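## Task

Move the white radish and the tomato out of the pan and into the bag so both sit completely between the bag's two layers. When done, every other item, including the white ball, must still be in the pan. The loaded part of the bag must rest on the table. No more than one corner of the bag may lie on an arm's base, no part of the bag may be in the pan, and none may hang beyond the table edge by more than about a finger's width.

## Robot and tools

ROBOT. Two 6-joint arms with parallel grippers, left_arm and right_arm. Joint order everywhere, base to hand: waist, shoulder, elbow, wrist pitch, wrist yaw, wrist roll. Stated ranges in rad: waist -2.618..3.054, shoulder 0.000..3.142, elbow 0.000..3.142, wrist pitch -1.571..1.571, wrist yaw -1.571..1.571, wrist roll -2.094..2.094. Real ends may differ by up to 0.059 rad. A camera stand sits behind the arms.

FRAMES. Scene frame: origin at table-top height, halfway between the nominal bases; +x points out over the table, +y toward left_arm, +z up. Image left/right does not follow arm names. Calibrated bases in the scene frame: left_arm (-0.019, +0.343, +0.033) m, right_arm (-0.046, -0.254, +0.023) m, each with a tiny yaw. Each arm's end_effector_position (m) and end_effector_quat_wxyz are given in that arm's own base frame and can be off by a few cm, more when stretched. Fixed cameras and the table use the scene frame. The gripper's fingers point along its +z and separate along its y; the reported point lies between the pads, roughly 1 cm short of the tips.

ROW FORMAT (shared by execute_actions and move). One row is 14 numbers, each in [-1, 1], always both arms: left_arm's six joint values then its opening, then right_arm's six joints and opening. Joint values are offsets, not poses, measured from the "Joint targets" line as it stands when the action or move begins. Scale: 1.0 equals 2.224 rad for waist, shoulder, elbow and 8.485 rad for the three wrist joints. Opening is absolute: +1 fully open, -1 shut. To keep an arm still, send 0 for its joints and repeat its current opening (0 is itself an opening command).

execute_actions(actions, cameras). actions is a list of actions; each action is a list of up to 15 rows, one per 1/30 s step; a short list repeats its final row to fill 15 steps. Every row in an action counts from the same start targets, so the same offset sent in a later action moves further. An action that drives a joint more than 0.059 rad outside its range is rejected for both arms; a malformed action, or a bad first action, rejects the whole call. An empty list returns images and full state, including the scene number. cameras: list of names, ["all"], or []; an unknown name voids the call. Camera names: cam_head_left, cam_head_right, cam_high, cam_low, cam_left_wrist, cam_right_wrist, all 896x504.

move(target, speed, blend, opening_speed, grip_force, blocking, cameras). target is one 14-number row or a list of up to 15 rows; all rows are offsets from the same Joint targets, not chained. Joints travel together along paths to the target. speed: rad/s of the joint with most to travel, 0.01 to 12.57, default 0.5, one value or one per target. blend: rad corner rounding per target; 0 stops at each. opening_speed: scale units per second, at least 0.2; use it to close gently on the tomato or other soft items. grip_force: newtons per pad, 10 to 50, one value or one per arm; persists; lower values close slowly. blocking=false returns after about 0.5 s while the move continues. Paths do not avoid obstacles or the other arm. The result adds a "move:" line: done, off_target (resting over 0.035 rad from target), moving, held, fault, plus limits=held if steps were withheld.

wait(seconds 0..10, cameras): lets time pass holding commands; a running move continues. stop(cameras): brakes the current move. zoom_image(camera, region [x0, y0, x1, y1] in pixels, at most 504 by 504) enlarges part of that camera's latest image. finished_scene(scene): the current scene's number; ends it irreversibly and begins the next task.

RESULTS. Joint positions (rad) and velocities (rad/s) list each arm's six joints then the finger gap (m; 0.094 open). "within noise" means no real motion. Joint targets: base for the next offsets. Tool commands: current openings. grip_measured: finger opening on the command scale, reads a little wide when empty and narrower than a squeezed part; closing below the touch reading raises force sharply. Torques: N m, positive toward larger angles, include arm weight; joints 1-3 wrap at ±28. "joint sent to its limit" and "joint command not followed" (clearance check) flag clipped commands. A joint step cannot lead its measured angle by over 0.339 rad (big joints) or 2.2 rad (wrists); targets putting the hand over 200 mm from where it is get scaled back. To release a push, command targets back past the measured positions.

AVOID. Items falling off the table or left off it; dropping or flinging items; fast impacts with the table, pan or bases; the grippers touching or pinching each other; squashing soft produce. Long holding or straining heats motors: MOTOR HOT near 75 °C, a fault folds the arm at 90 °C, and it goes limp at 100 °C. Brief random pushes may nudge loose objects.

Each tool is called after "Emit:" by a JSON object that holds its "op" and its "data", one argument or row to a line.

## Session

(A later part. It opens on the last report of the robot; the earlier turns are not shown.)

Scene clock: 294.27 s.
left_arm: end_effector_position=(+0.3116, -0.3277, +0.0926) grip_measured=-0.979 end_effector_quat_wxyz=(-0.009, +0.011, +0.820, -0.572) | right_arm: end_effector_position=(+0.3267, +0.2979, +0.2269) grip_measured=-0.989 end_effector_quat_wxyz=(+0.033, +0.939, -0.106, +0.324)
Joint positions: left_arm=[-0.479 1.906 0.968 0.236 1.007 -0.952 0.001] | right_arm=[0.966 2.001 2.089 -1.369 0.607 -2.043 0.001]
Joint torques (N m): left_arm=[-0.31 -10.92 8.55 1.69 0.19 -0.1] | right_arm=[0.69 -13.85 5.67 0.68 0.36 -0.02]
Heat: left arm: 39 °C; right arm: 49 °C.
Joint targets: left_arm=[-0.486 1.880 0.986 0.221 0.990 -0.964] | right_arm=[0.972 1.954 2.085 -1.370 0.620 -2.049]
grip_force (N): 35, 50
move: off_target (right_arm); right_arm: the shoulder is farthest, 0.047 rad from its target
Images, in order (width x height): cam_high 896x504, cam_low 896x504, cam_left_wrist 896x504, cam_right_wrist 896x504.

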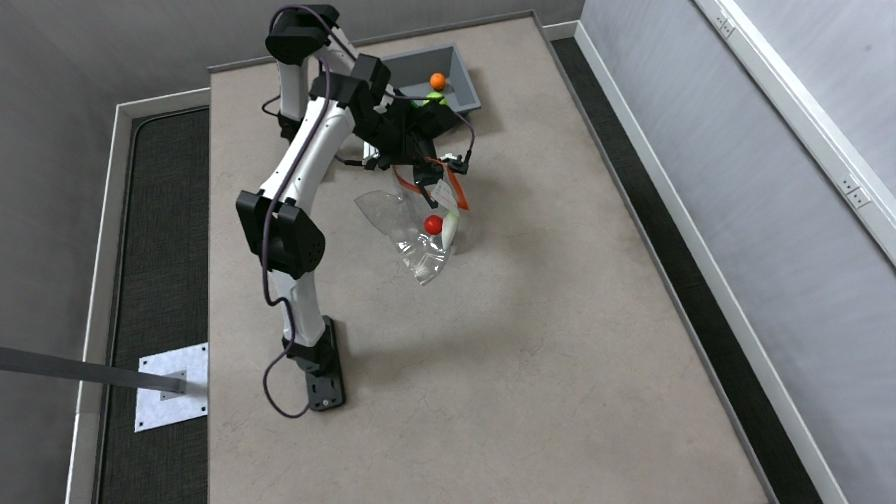

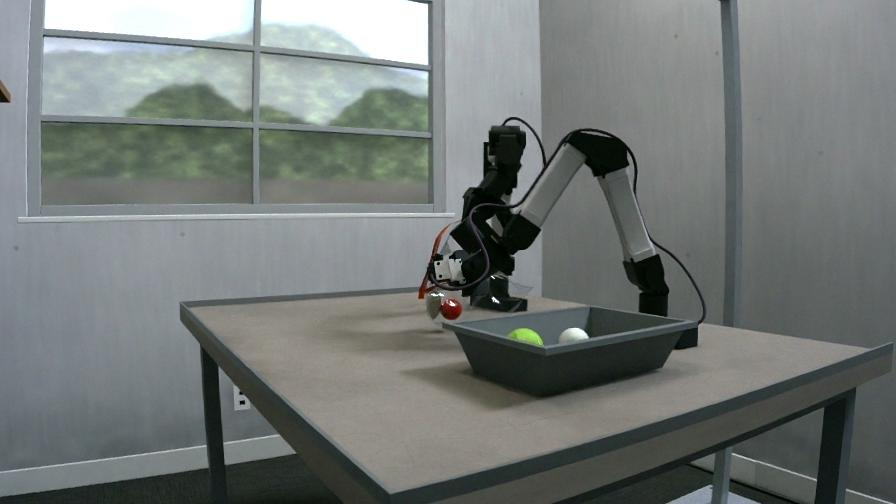

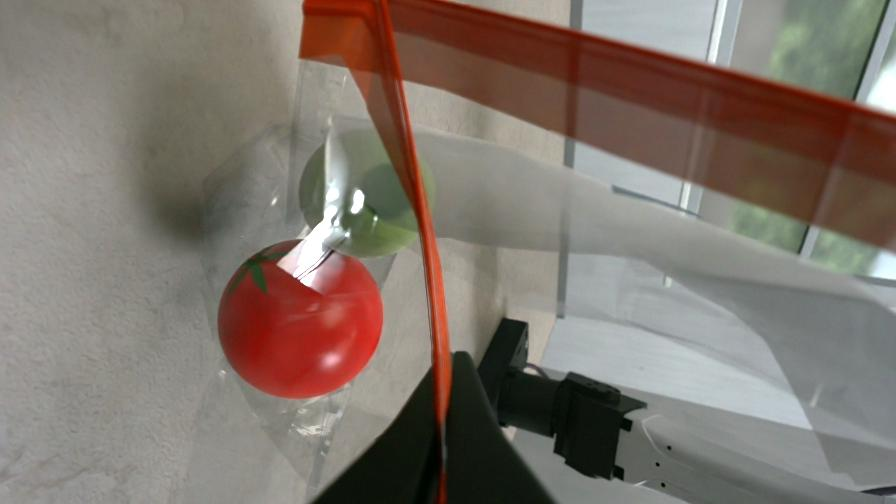

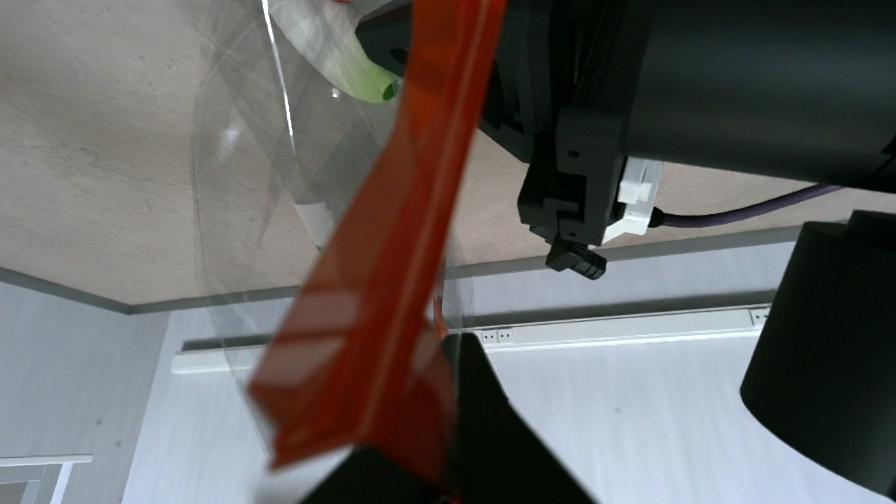

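Emit:
{"op": "move", "data": {
  "target": [0, -0.0517, 0.0391, -0.0235, 0, 0, -1, 0.0378, -0.0171, 0.0337, 0, 0.0304, 0, -1],
  "speed": 0.12,
  "cameras": ["cam_left_wrist","cam_right_wrist","cam_high","cam_low"]
}}

Emit:
{"op": "zoom_image", "data": {
  "camera": "cam_high",
  "region": [330, 130, 510, 310]
}}

Emit:
{"op": "zoom_image", "data": {
  "camera": "cam_low",
  "region": [390, 200, 550, 350]
}}

Scene clock: 298.40 s.
left_arm: end_effector_position=(+0.3108, -0.3272, +0.1415) grip_measured=-0.979 end_effector_quat_wxyz=(-0.010, +0.010, +0.820, -0.572) | right_arm: end_effector_position=(+0.3238, +0.2991, +0.2824) grip_measured=-0.989 end_effector_quat_wxyz=(+0.050, +0.891, -0.098, +0.441)
Joint positions: left_arm=[-0.479 1.793 1.051 0.037 1.006 -0.952 0.001] | right_arm=[1.05 1.966 2.132 -1.37 0.863 -2.043 0.001]
Joint torques (N m): left_arm=[-0.29 -10.69 9.55 1.66 0.17 -0.1] | right_arm=[0.61 -13.7 8.64 0.78 0.4 -0.01]
Heat: left arm: 39 °C; right arm: 50 °C.
Joint targets: left_arm=[-0.486 1.765 1.073 0.022 0.990 -0.964] | right_arm=[1.056 1.916 2.160 -1.370 0.878 -2.049]
grip_force (N): 35, 50
move: off_target (right_arm); right_arm: the shoulder is farthest, 0.050 rad from its target
Images, in order (width x height): cam_high 896x504, cam_low 896x504, cam_left_wrist 896x504, cam_right_wrist 896x504.

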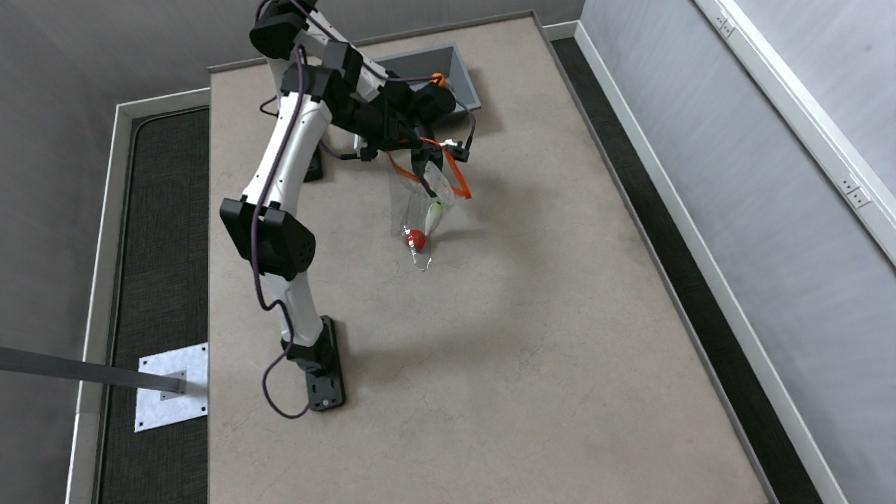

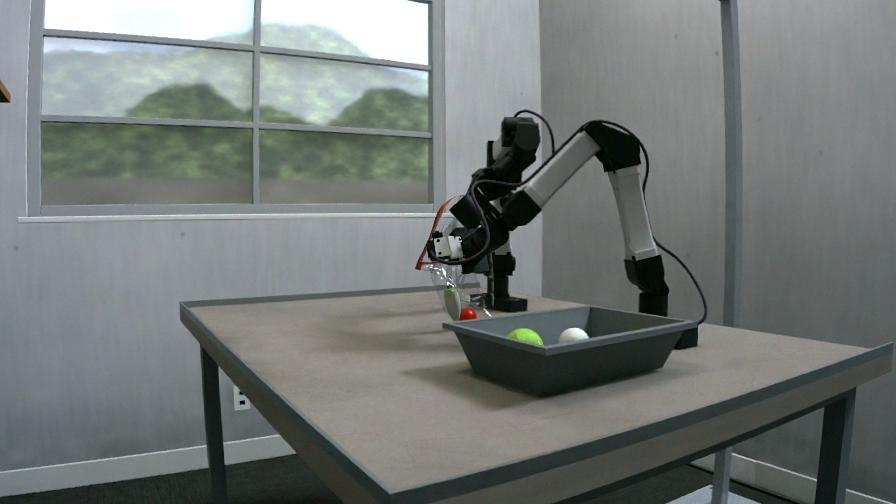

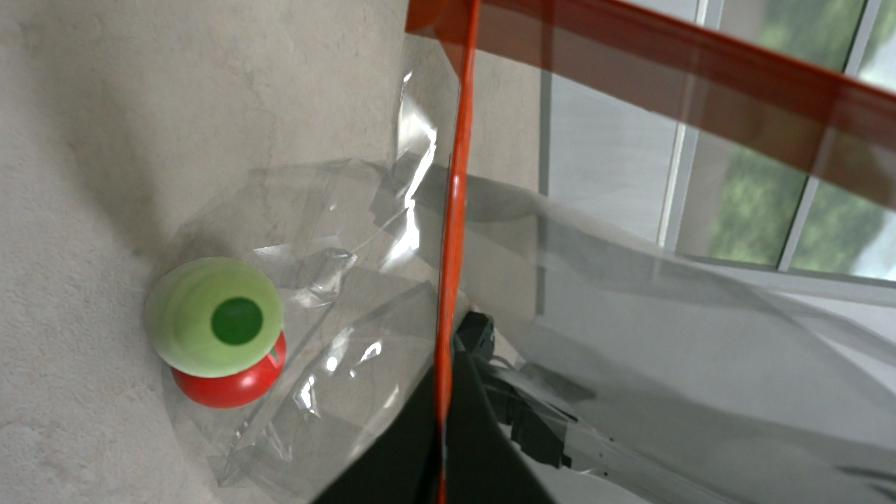

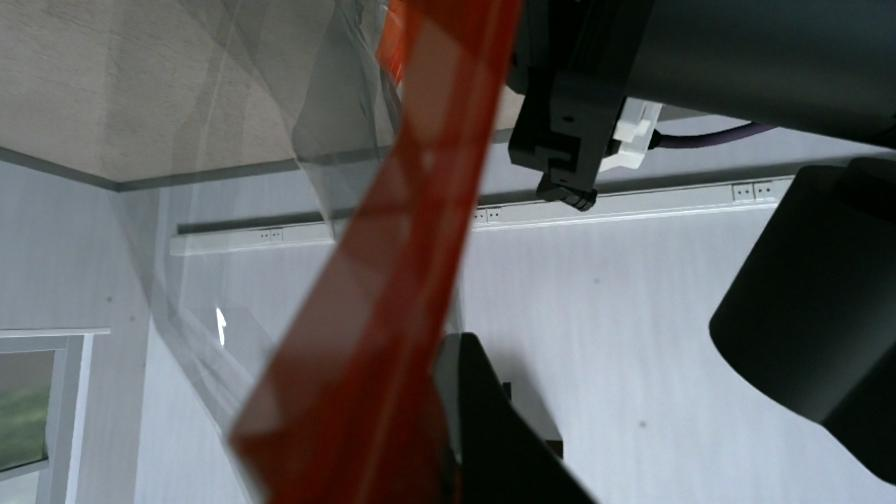

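Scaled by 2.800 from the camera's 896x504 image, which has a finer 1280x720 frame.

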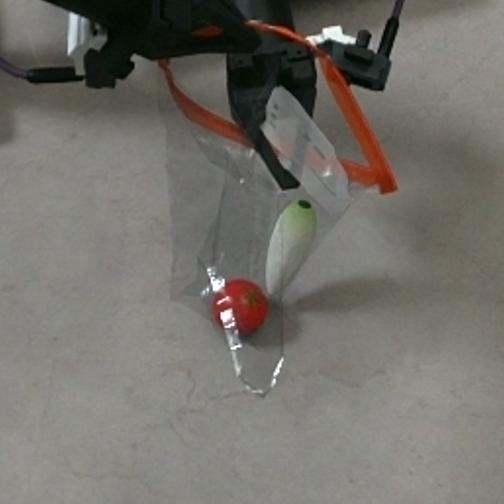

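Scaled by 3.150 from the camera's 896x504 image, which has a finer 1280x720 frame.

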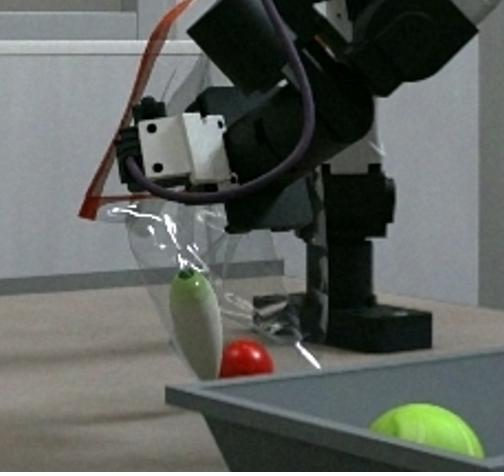

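Emit:
{"op": "move", "data": {
  "target": [0.0733, 0.0398, -0.0717, -0.0027, 0.0166, 0.0296, -1, -0.0220, 0.0967, 0.0616, -0.0047, -0.0380, -0.0013, -1],
  "speed": 0.15,
  "cameras": ["cam_left_wrist","cam_right_wrist","cam_high","cam_low"]
}}

Emit:
{"op": "zoom_image", "data": {
  "camera": "cam_high",
  "region": [330, 130, 510, 310]
}}

Emit:
{"op": "zoom_image", "data": {
  "camera": "cam_low",
  "region": [390, 200, 550, 350]
}}

Scene clock: 304.27 s.
left_arm: end_effector_position=(+0.3095, -0.2703, +0.0929) grip_measured=-0.979 end_effector_quat_wxyz=(-0.011, +0.012, +0.820, -0.572) | right_arm: end_effector_position=(+0.3215, +0.3402, +0.2254) grip_measured=-0.989 end_effector_quat_wxyz=(+0.006, +0.946, -0.079, +0.314)
Joint positions: left_arm=[-0.328 1.837 0.924 0.011 1.115 -0.727 0.001] | right_arm=[1.014 2.117 2.268 -1.407 0.565 -2.053 0.001]
Joint torques (N m): left_arm=[0.61 -6.83 5.59 1.41 0.6 0.12] | right_arm=[-0.68 -9.22 8.72 0.7 0.15 -0.02]
Heat: left arm: 40 °C; right arm: 50 °C.
Joint targets: left_arm=[-0.323 1.854 0.914 -0.001 1.131 -0.713] | right_arm=[1.008 2.131 2.297 -1.410 0.556 -2.061]
grip_force (N): 35, 50
move: done
Images, in order (width x height): cam_high 896x504, cam_low 896x504, cam_left_wrist 896x504, cam_right_wrist 896x504.

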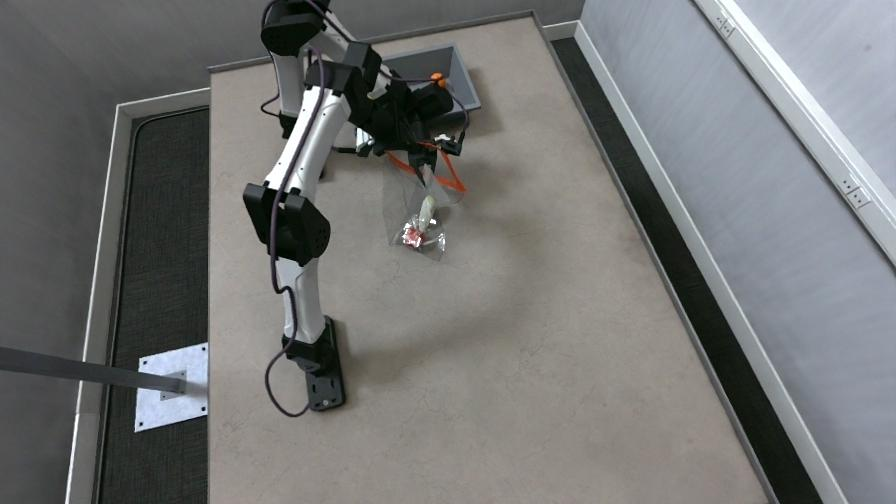

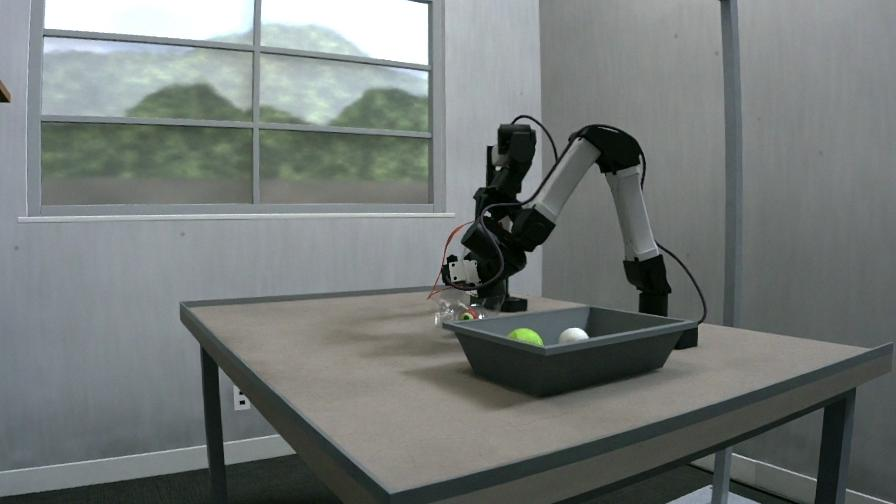

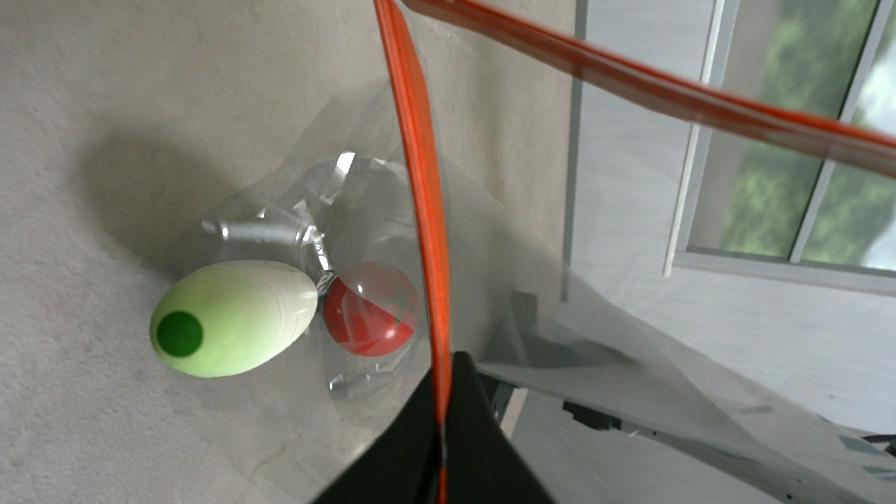

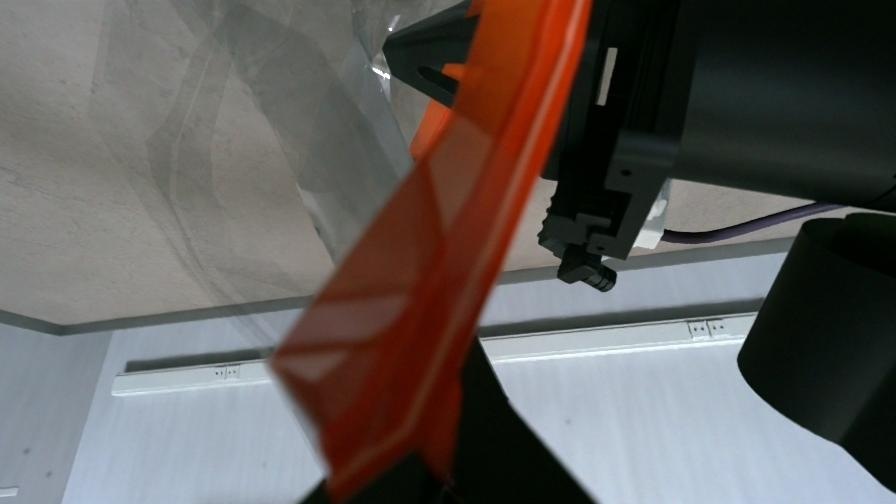

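Scaled by 2.800 from the camera's 896x504 image, which has a finer 1280x720 frame.

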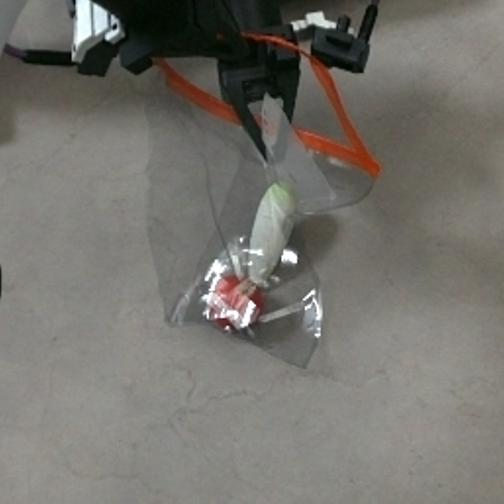

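Scaled by 3.150 from the camera's 896x504 image, which has a finer 1280x720 frame.

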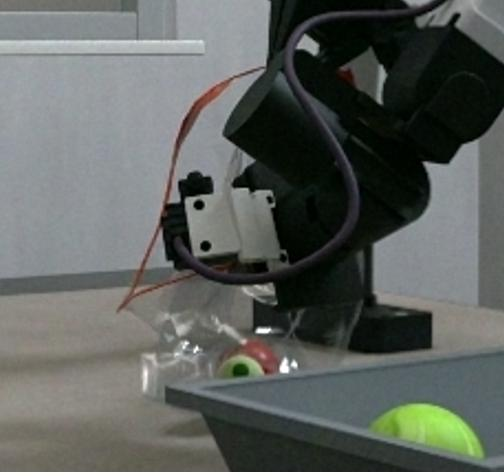

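Emit:
{"op": "move", "data": {
  "target": [
    [0.0611, 0.0704, -0.0200, -0.0073, 0.0084, 0.0338, -1, -0.0022, 0.0342, -0.0647, 0.0215, -0.0156, 0, -1],
    [0.0683, 0.1007, -0.0220, -0.0014, 0.0091, 0.0390, -1, -0.0058, 0.0499, -0.0832, 0.0264, -0.0212, 0, -1]
  ],
  "blend": [0.03, 0],
  "speed": 0.15,
  "cameras": ["cam_left_wrist","cam_right_wrist","cam_high","cam_low"]
}}

Emit:
{"op": "zoom_image", "data": {
  "camera": "cam_high",
  "region": [330, 130, 510, 310]
}}

Emit:
{"op": "zoom_image", "data": {
  "camera": "cam_low",
  "region": [390, 200, 550, 350]
}}

Scene clock: 307.93 s.
left_arm: end_effector_position=(+0.3085, -0.2212, +0.0188) grip_measured=-0.979 end_effector_quat_wxyz=(-0.005, +0.020, +0.819, -0.573) | right_arm: end_effector_position=(+0.3202, +0.3785, +0.1270) grip_measured=-0.989 end_effector_quat_wxyz=(-0.014, +0.971, -0.067, +0.228)
Joint positions: left_arm=[-0.182 2.042 0.876 -0.02 1.191 -0.396 0.001] | right_arm=[1.001 2.228 2.114 -1.199 0.386 -2.053 0.001]
Joint torques (N m): left_arm=[1.07 -5.72 3.85 1.16 0.69 0.11] | right_arm=[-0.62 -10.36 6.09 0.77 -0.02 -0.02]
Heat: left arm: 39 °C; right arm: 49 °C.
Joint targets: left_arm=[-0.171 2.078 0.865 -0.013 1.208 -0.382] | right_arm=[0.995 2.242 2.112 -1.186 0.376 -2.061]
grip_force (N): 35, 50
move: off_target (left_arm); left_arm: the shoulder is farthest, 0.036 rad from its target
Images, in order (width x height): cam_high 896x504, cam_low 896x504, cam_left_wrist 896x504, cam_right_wrist 896x504.

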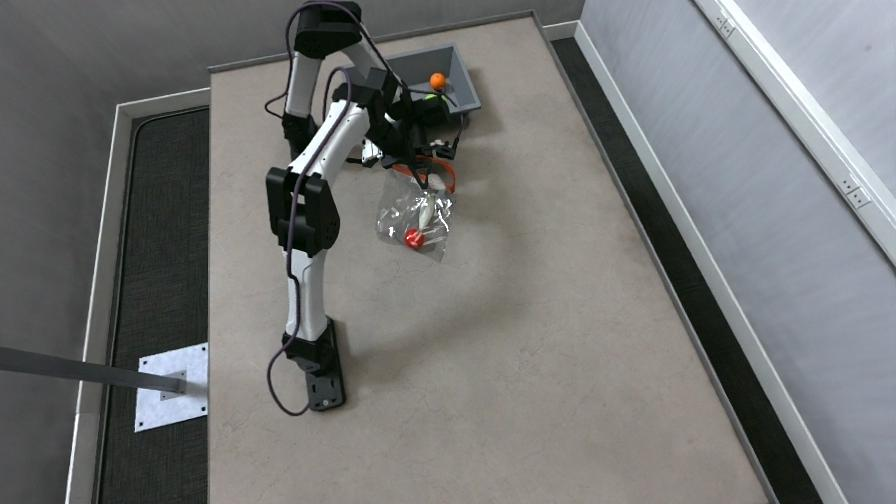

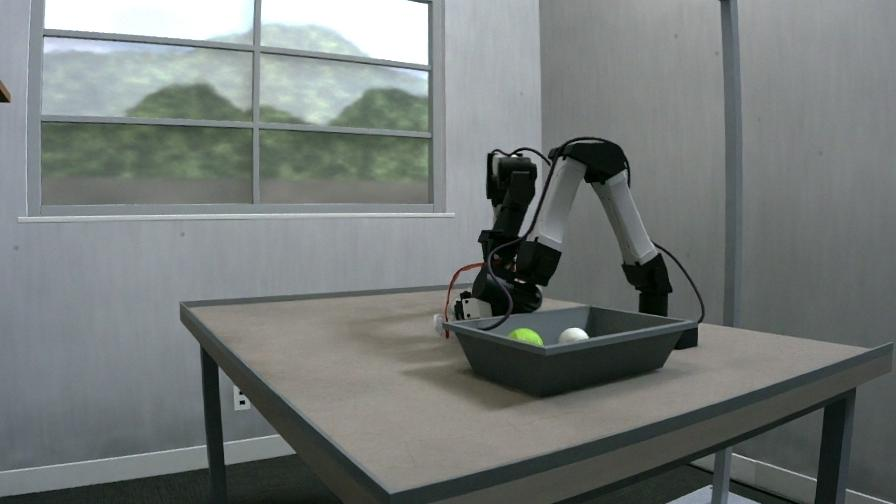

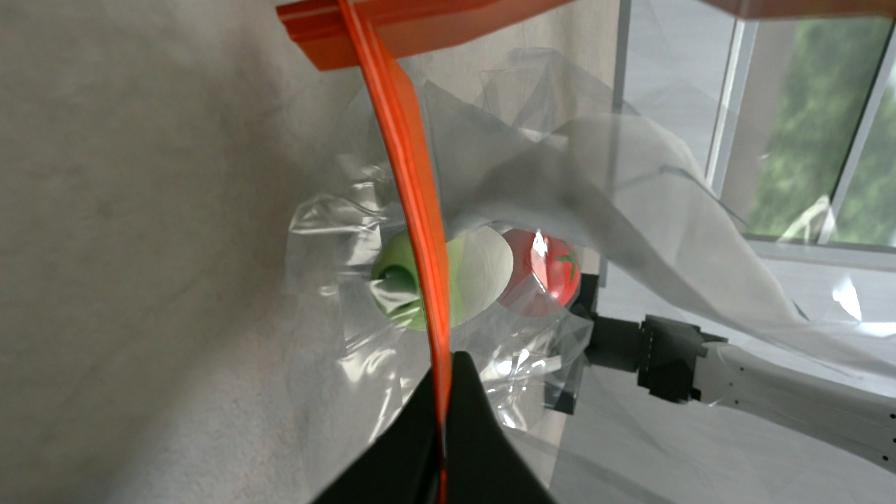

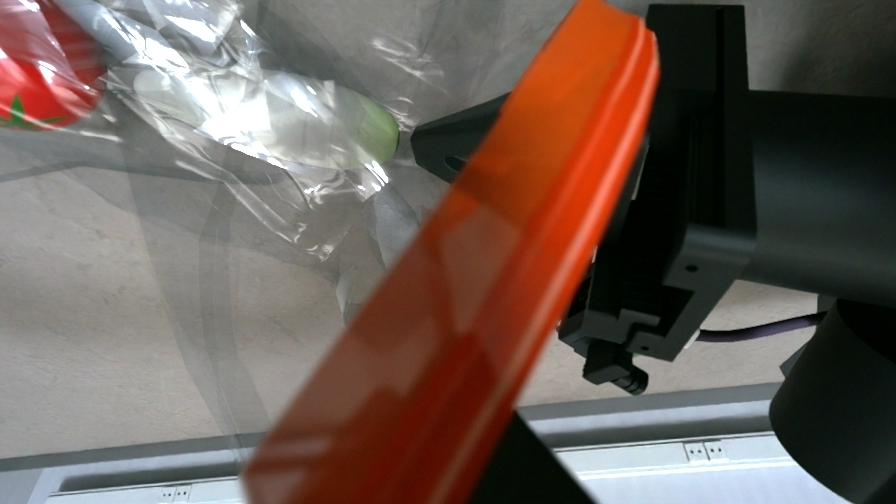

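Scaled by 2.800 from the camera's 896x504 image, which has a finer 1280x720 frame.

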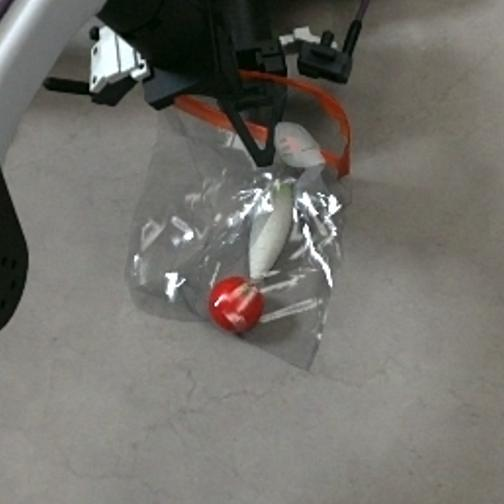

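Scaled by 3.150 from the camera's 896x504 image, which has a finer 1280x720 frame.

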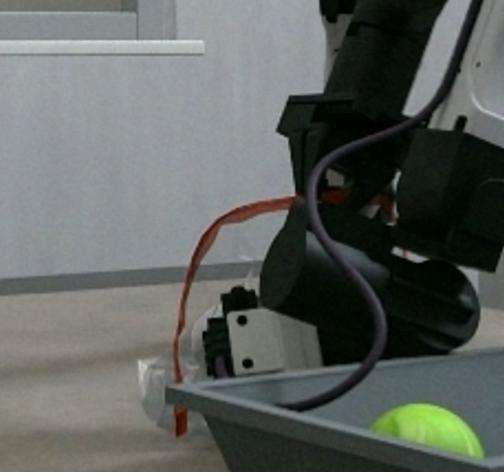

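Emit:
{"op": "move", "data": {
  "target": [0,0,0,0,0,0, -0.25, 0,0,0,0,0,0,-1],
  "opening_speed": 0.4,
  "cameras": ["cam_left_wrist","cam_right_wrist"]
}}

Scene clock: 311.20 s.
left_arm: end_effector_position=(+0.3086, -0.2212, +0.0188) grip_measured=-0.252 end_effector_quat_wxyz=(-0.005, +0.021, +0.819, -0.573) | right_arm: end_effector_position=(+0.3202, +0.3787, +0.1270) grip_measured=-0.989 end_effector_quat_wxyz=(-0.014, +0.971, -0.067, +0.228)
Joint positions: left_arm=[-0.182 2.042 0.876 -0.02 1.191 -0.394 0.035] | right_arm=[1.001 2.228 2.114 -1.199 0.385 -2.053 0.001]
Joint torques (N m): left_arm=[1.06 -5.78 3.85 1.18 0.69 0.12] | right_arm=[-0.61 -10.36 6.11 0.78 0.03 -0.02]
Heat: left arm: 38 °C; right arm: 49 °C.
Joint targets: left_arm=[-0.171 2.078 0.865 -0.013 1.208 -0.382] | right_arm=[0.995 2.242 2.112 -1.186 0.376 -2.061]
grip_force (N): 35, 50
move: off_target (left_arm); left_arm: the shoulder is farthest, 0.036 rad from its target
Images, in order (width x height): cam_left_wrist 896x504, cam_right_wrist 896x504.

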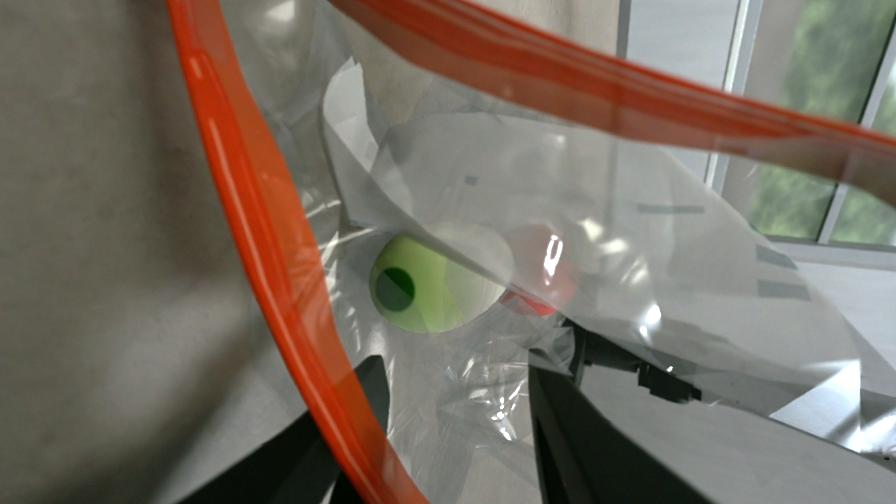

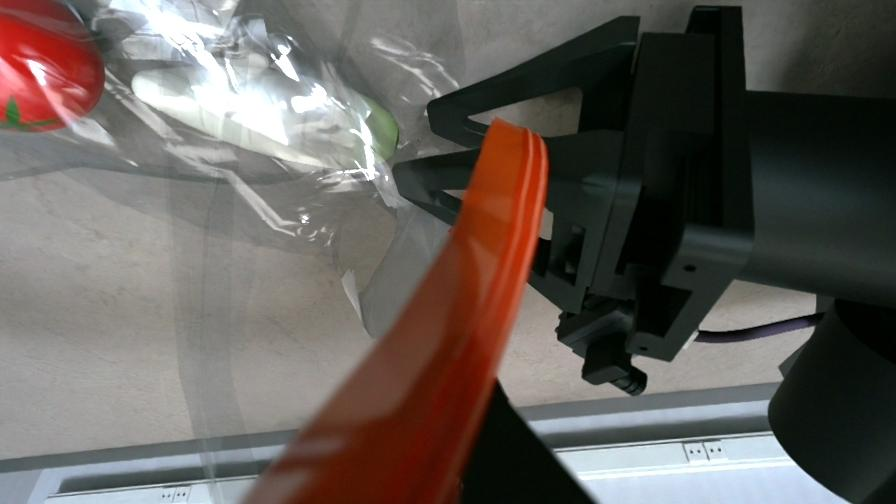

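Emit:
{"op": "move", "data": {
  "target": [0.0823, -0.0013, 0.0818, -0.0777, 0.0027, 0.0601, -0.25, 0,0,0,0,0,0,-1],
  "speed": 0.25,
  "cameras": ["cam_left_wrist","cam_right_wrist","cam_low"]
}}

Emit:
{"op": "zoom_image", "data": {
  "camera": "cam_low",
  "region": [390, 220, 550, 350]
}}

Scene clock: 318.57 s.
left_arm: end_effector_position=(+0.3106, -0.1615, +0.0367) grip_measured=-0.252 end_effector_quat_wxyz=(-0.004, +0.017, +0.819, -0.573) | right_arm: end_effector_position=(+0.3202, +0.3787, +0.1270) grip_measured=-0.989 end_effector_quat_wxyz=(-0.014, +0.971, -0.067, +0.228)
Joint positions: left_arm=[0.006 2.055 1.036 -0.647 1.219 0.115 0.035] | right_arm=[1.001 2.228 2.114 -1.199 0.385 -2.053 0.001]
Joint torques (N m): left_arm=[0.73 -7.05 5.98 -0.06 0.68 0.13] | right_arm=[-0.59 -10.35 6.11 0.78 0.02 -0.02]
Heat: left arm: 37 °C; right arm: 49 °C.
Joint targets: left_arm=[0.012 2.075 1.046 -0.672 1.231 0.128] | right_arm=[0.995 2.242 2.112 -1.186 0.376 -2.061]
grip_force (N): 35, 50
move: done
Images, in order (width x height): cam_low 896x504, cam_left_wrist 896x504, cam_right_wrist 896x504.

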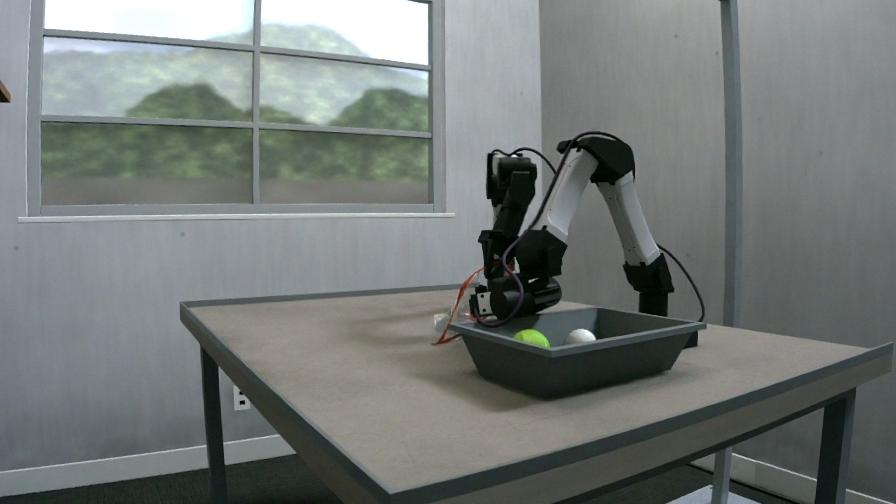

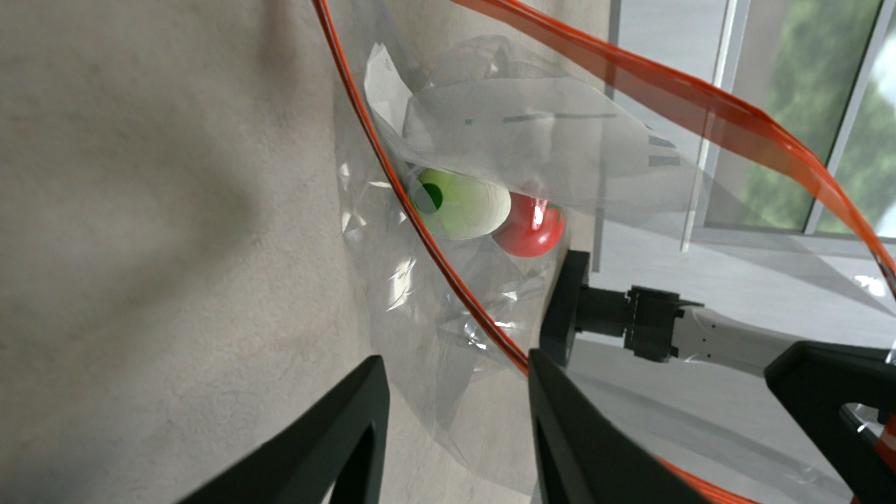

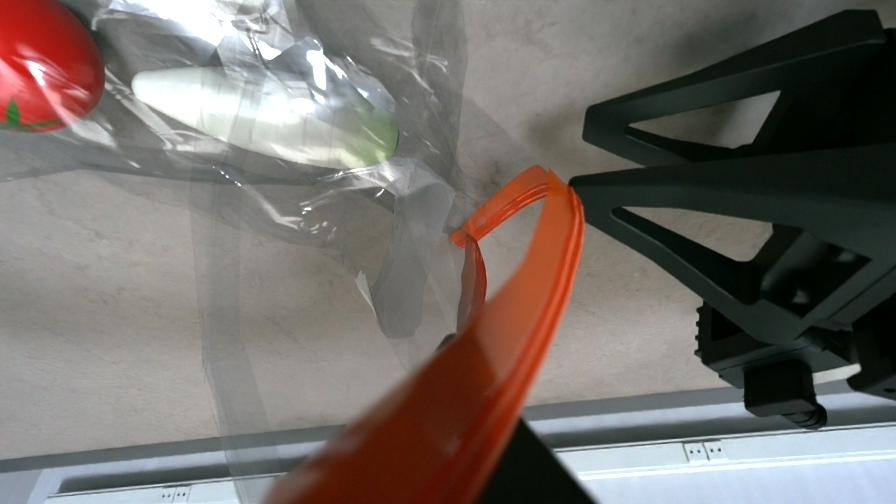

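Scaled by 3.150 from the camera's 896x504 image, which has a finer 1280x720 frame.

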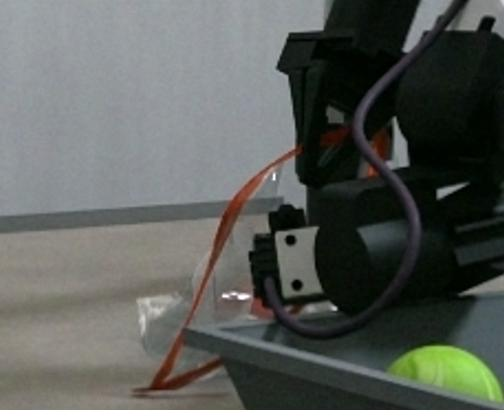

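Emit:
{"op": "move", "data": {
  "target": [
    [0, -0.0562, 0.0270, -0.0150, 0, 0, -0.25, 0,0,0,0,0,0,-1],
    [0.0717, -0.0202, 0.0886, -0.0727, -0.0086, 0.0491, -0.25, 0,0,0,0,0,0,-1]
  ],
  "speed": 0.25,
  "blend": [0.02, 0],
  "cameras": ["cam_left_wrist","cam_right_wrist","cam_low","cam_high"]
}}

Emit:
{"op": "zoom_image", "data": {
  "camera": "cam_low",
  "region": [390, 220, 550, 350]
}}

Emit:
{"op": "zoom_image", "data": {
  "camera": "cam_high",
  "region": [330, 130, 510, 310]
}}

Scene clock: 323.03 s.
left_arm: end_effector_position=(+0.3042, -0.1118, +0.0978) grip_measured=-0.252 end_effector_quat_wxyz=(-0.007, +0.013, +0.818, -0.575) | right_arm: end_effector_position=(+0.3202, +0.3787, +0.1270) grip_measured=-0.989 end_effector_quat_wxyz=(-0.014, +0.971, -0.067, +0.228)
Joint positions: left_arm=[0.166 2.01 1.226 -1.28 1.177 0.532 0.035] | right_arm=[1.001 2.228 2.114 -1.199 0.385 -2.053 0.001]
Joint torques (N m): left_arm=[0.62 -6.99 6.91 -0.61 0.32 0.13] | right_arm=[-0.61 -10.36 6.09 0.77 0.03 -0.02]
Heat: left arm: 37 °C; right arm: 49 °C.
Joint targets: left_arm=[0.172 2.030 1.243 -1.289 1.158 0.545] | right_arm=[0.995 2.242 2.112 -1.186 0.376 -2.061]
grip_force (N): 35, 50
move: done
Images, in order (width x height): cam_high 896x504, cam_low 896x504, cam_left_wrist 896x504, cam_right_wrist 896x504.

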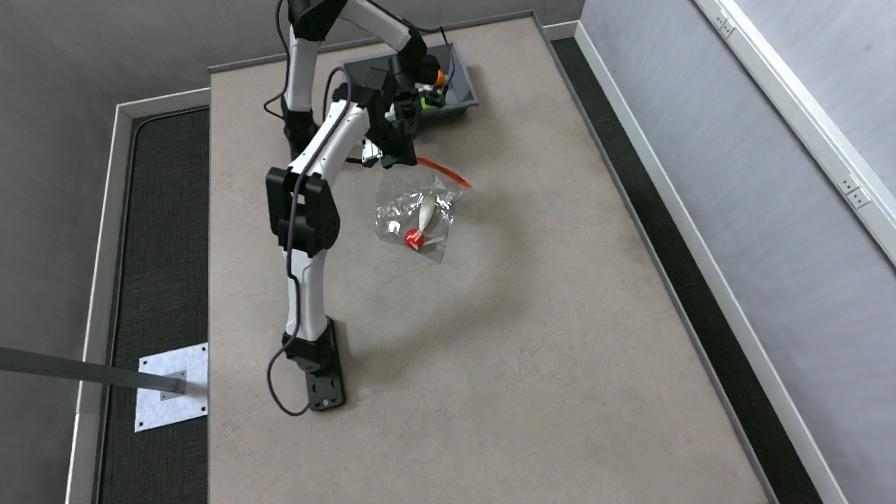

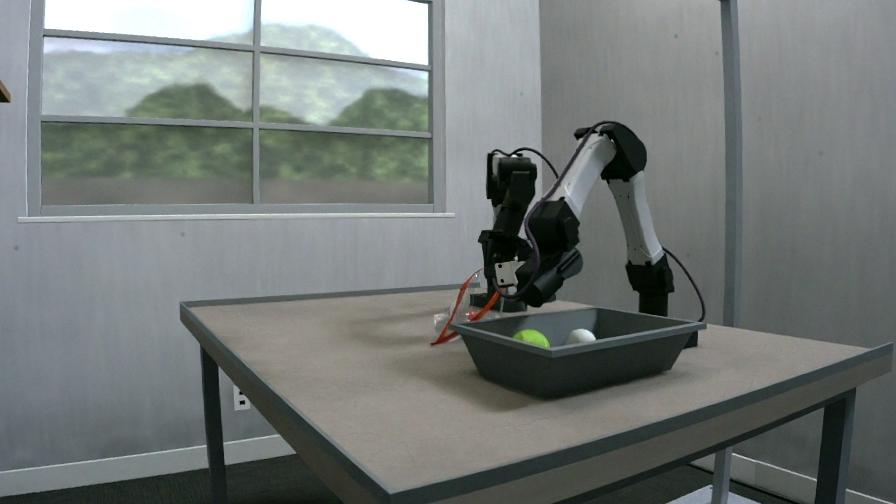

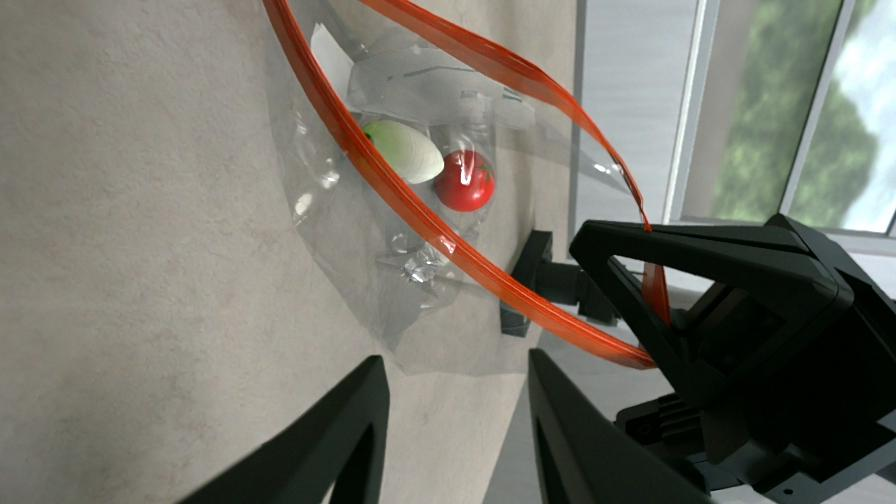

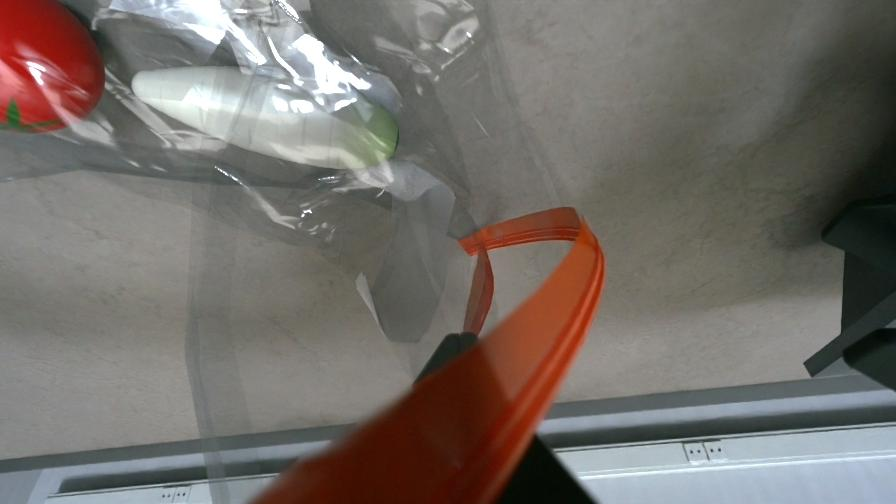

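Scaled by 3.150 from the camera's 896x504 image, which has a finer 1280x720 frame.

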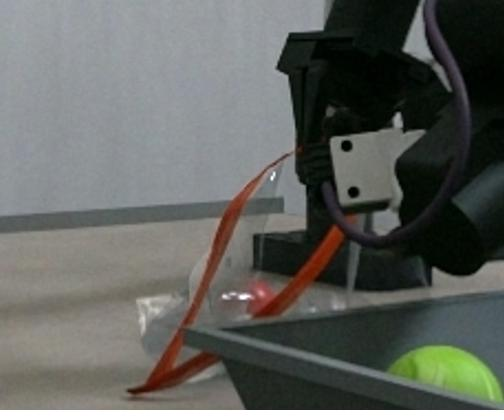

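Scaled by 2.800 from the camera's 896x504 image, which has a finer 1280x720 frame.

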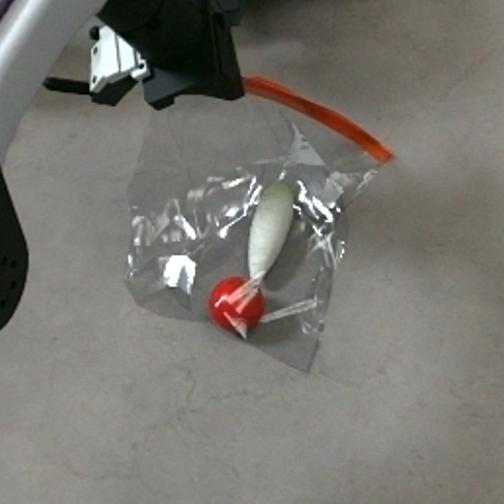

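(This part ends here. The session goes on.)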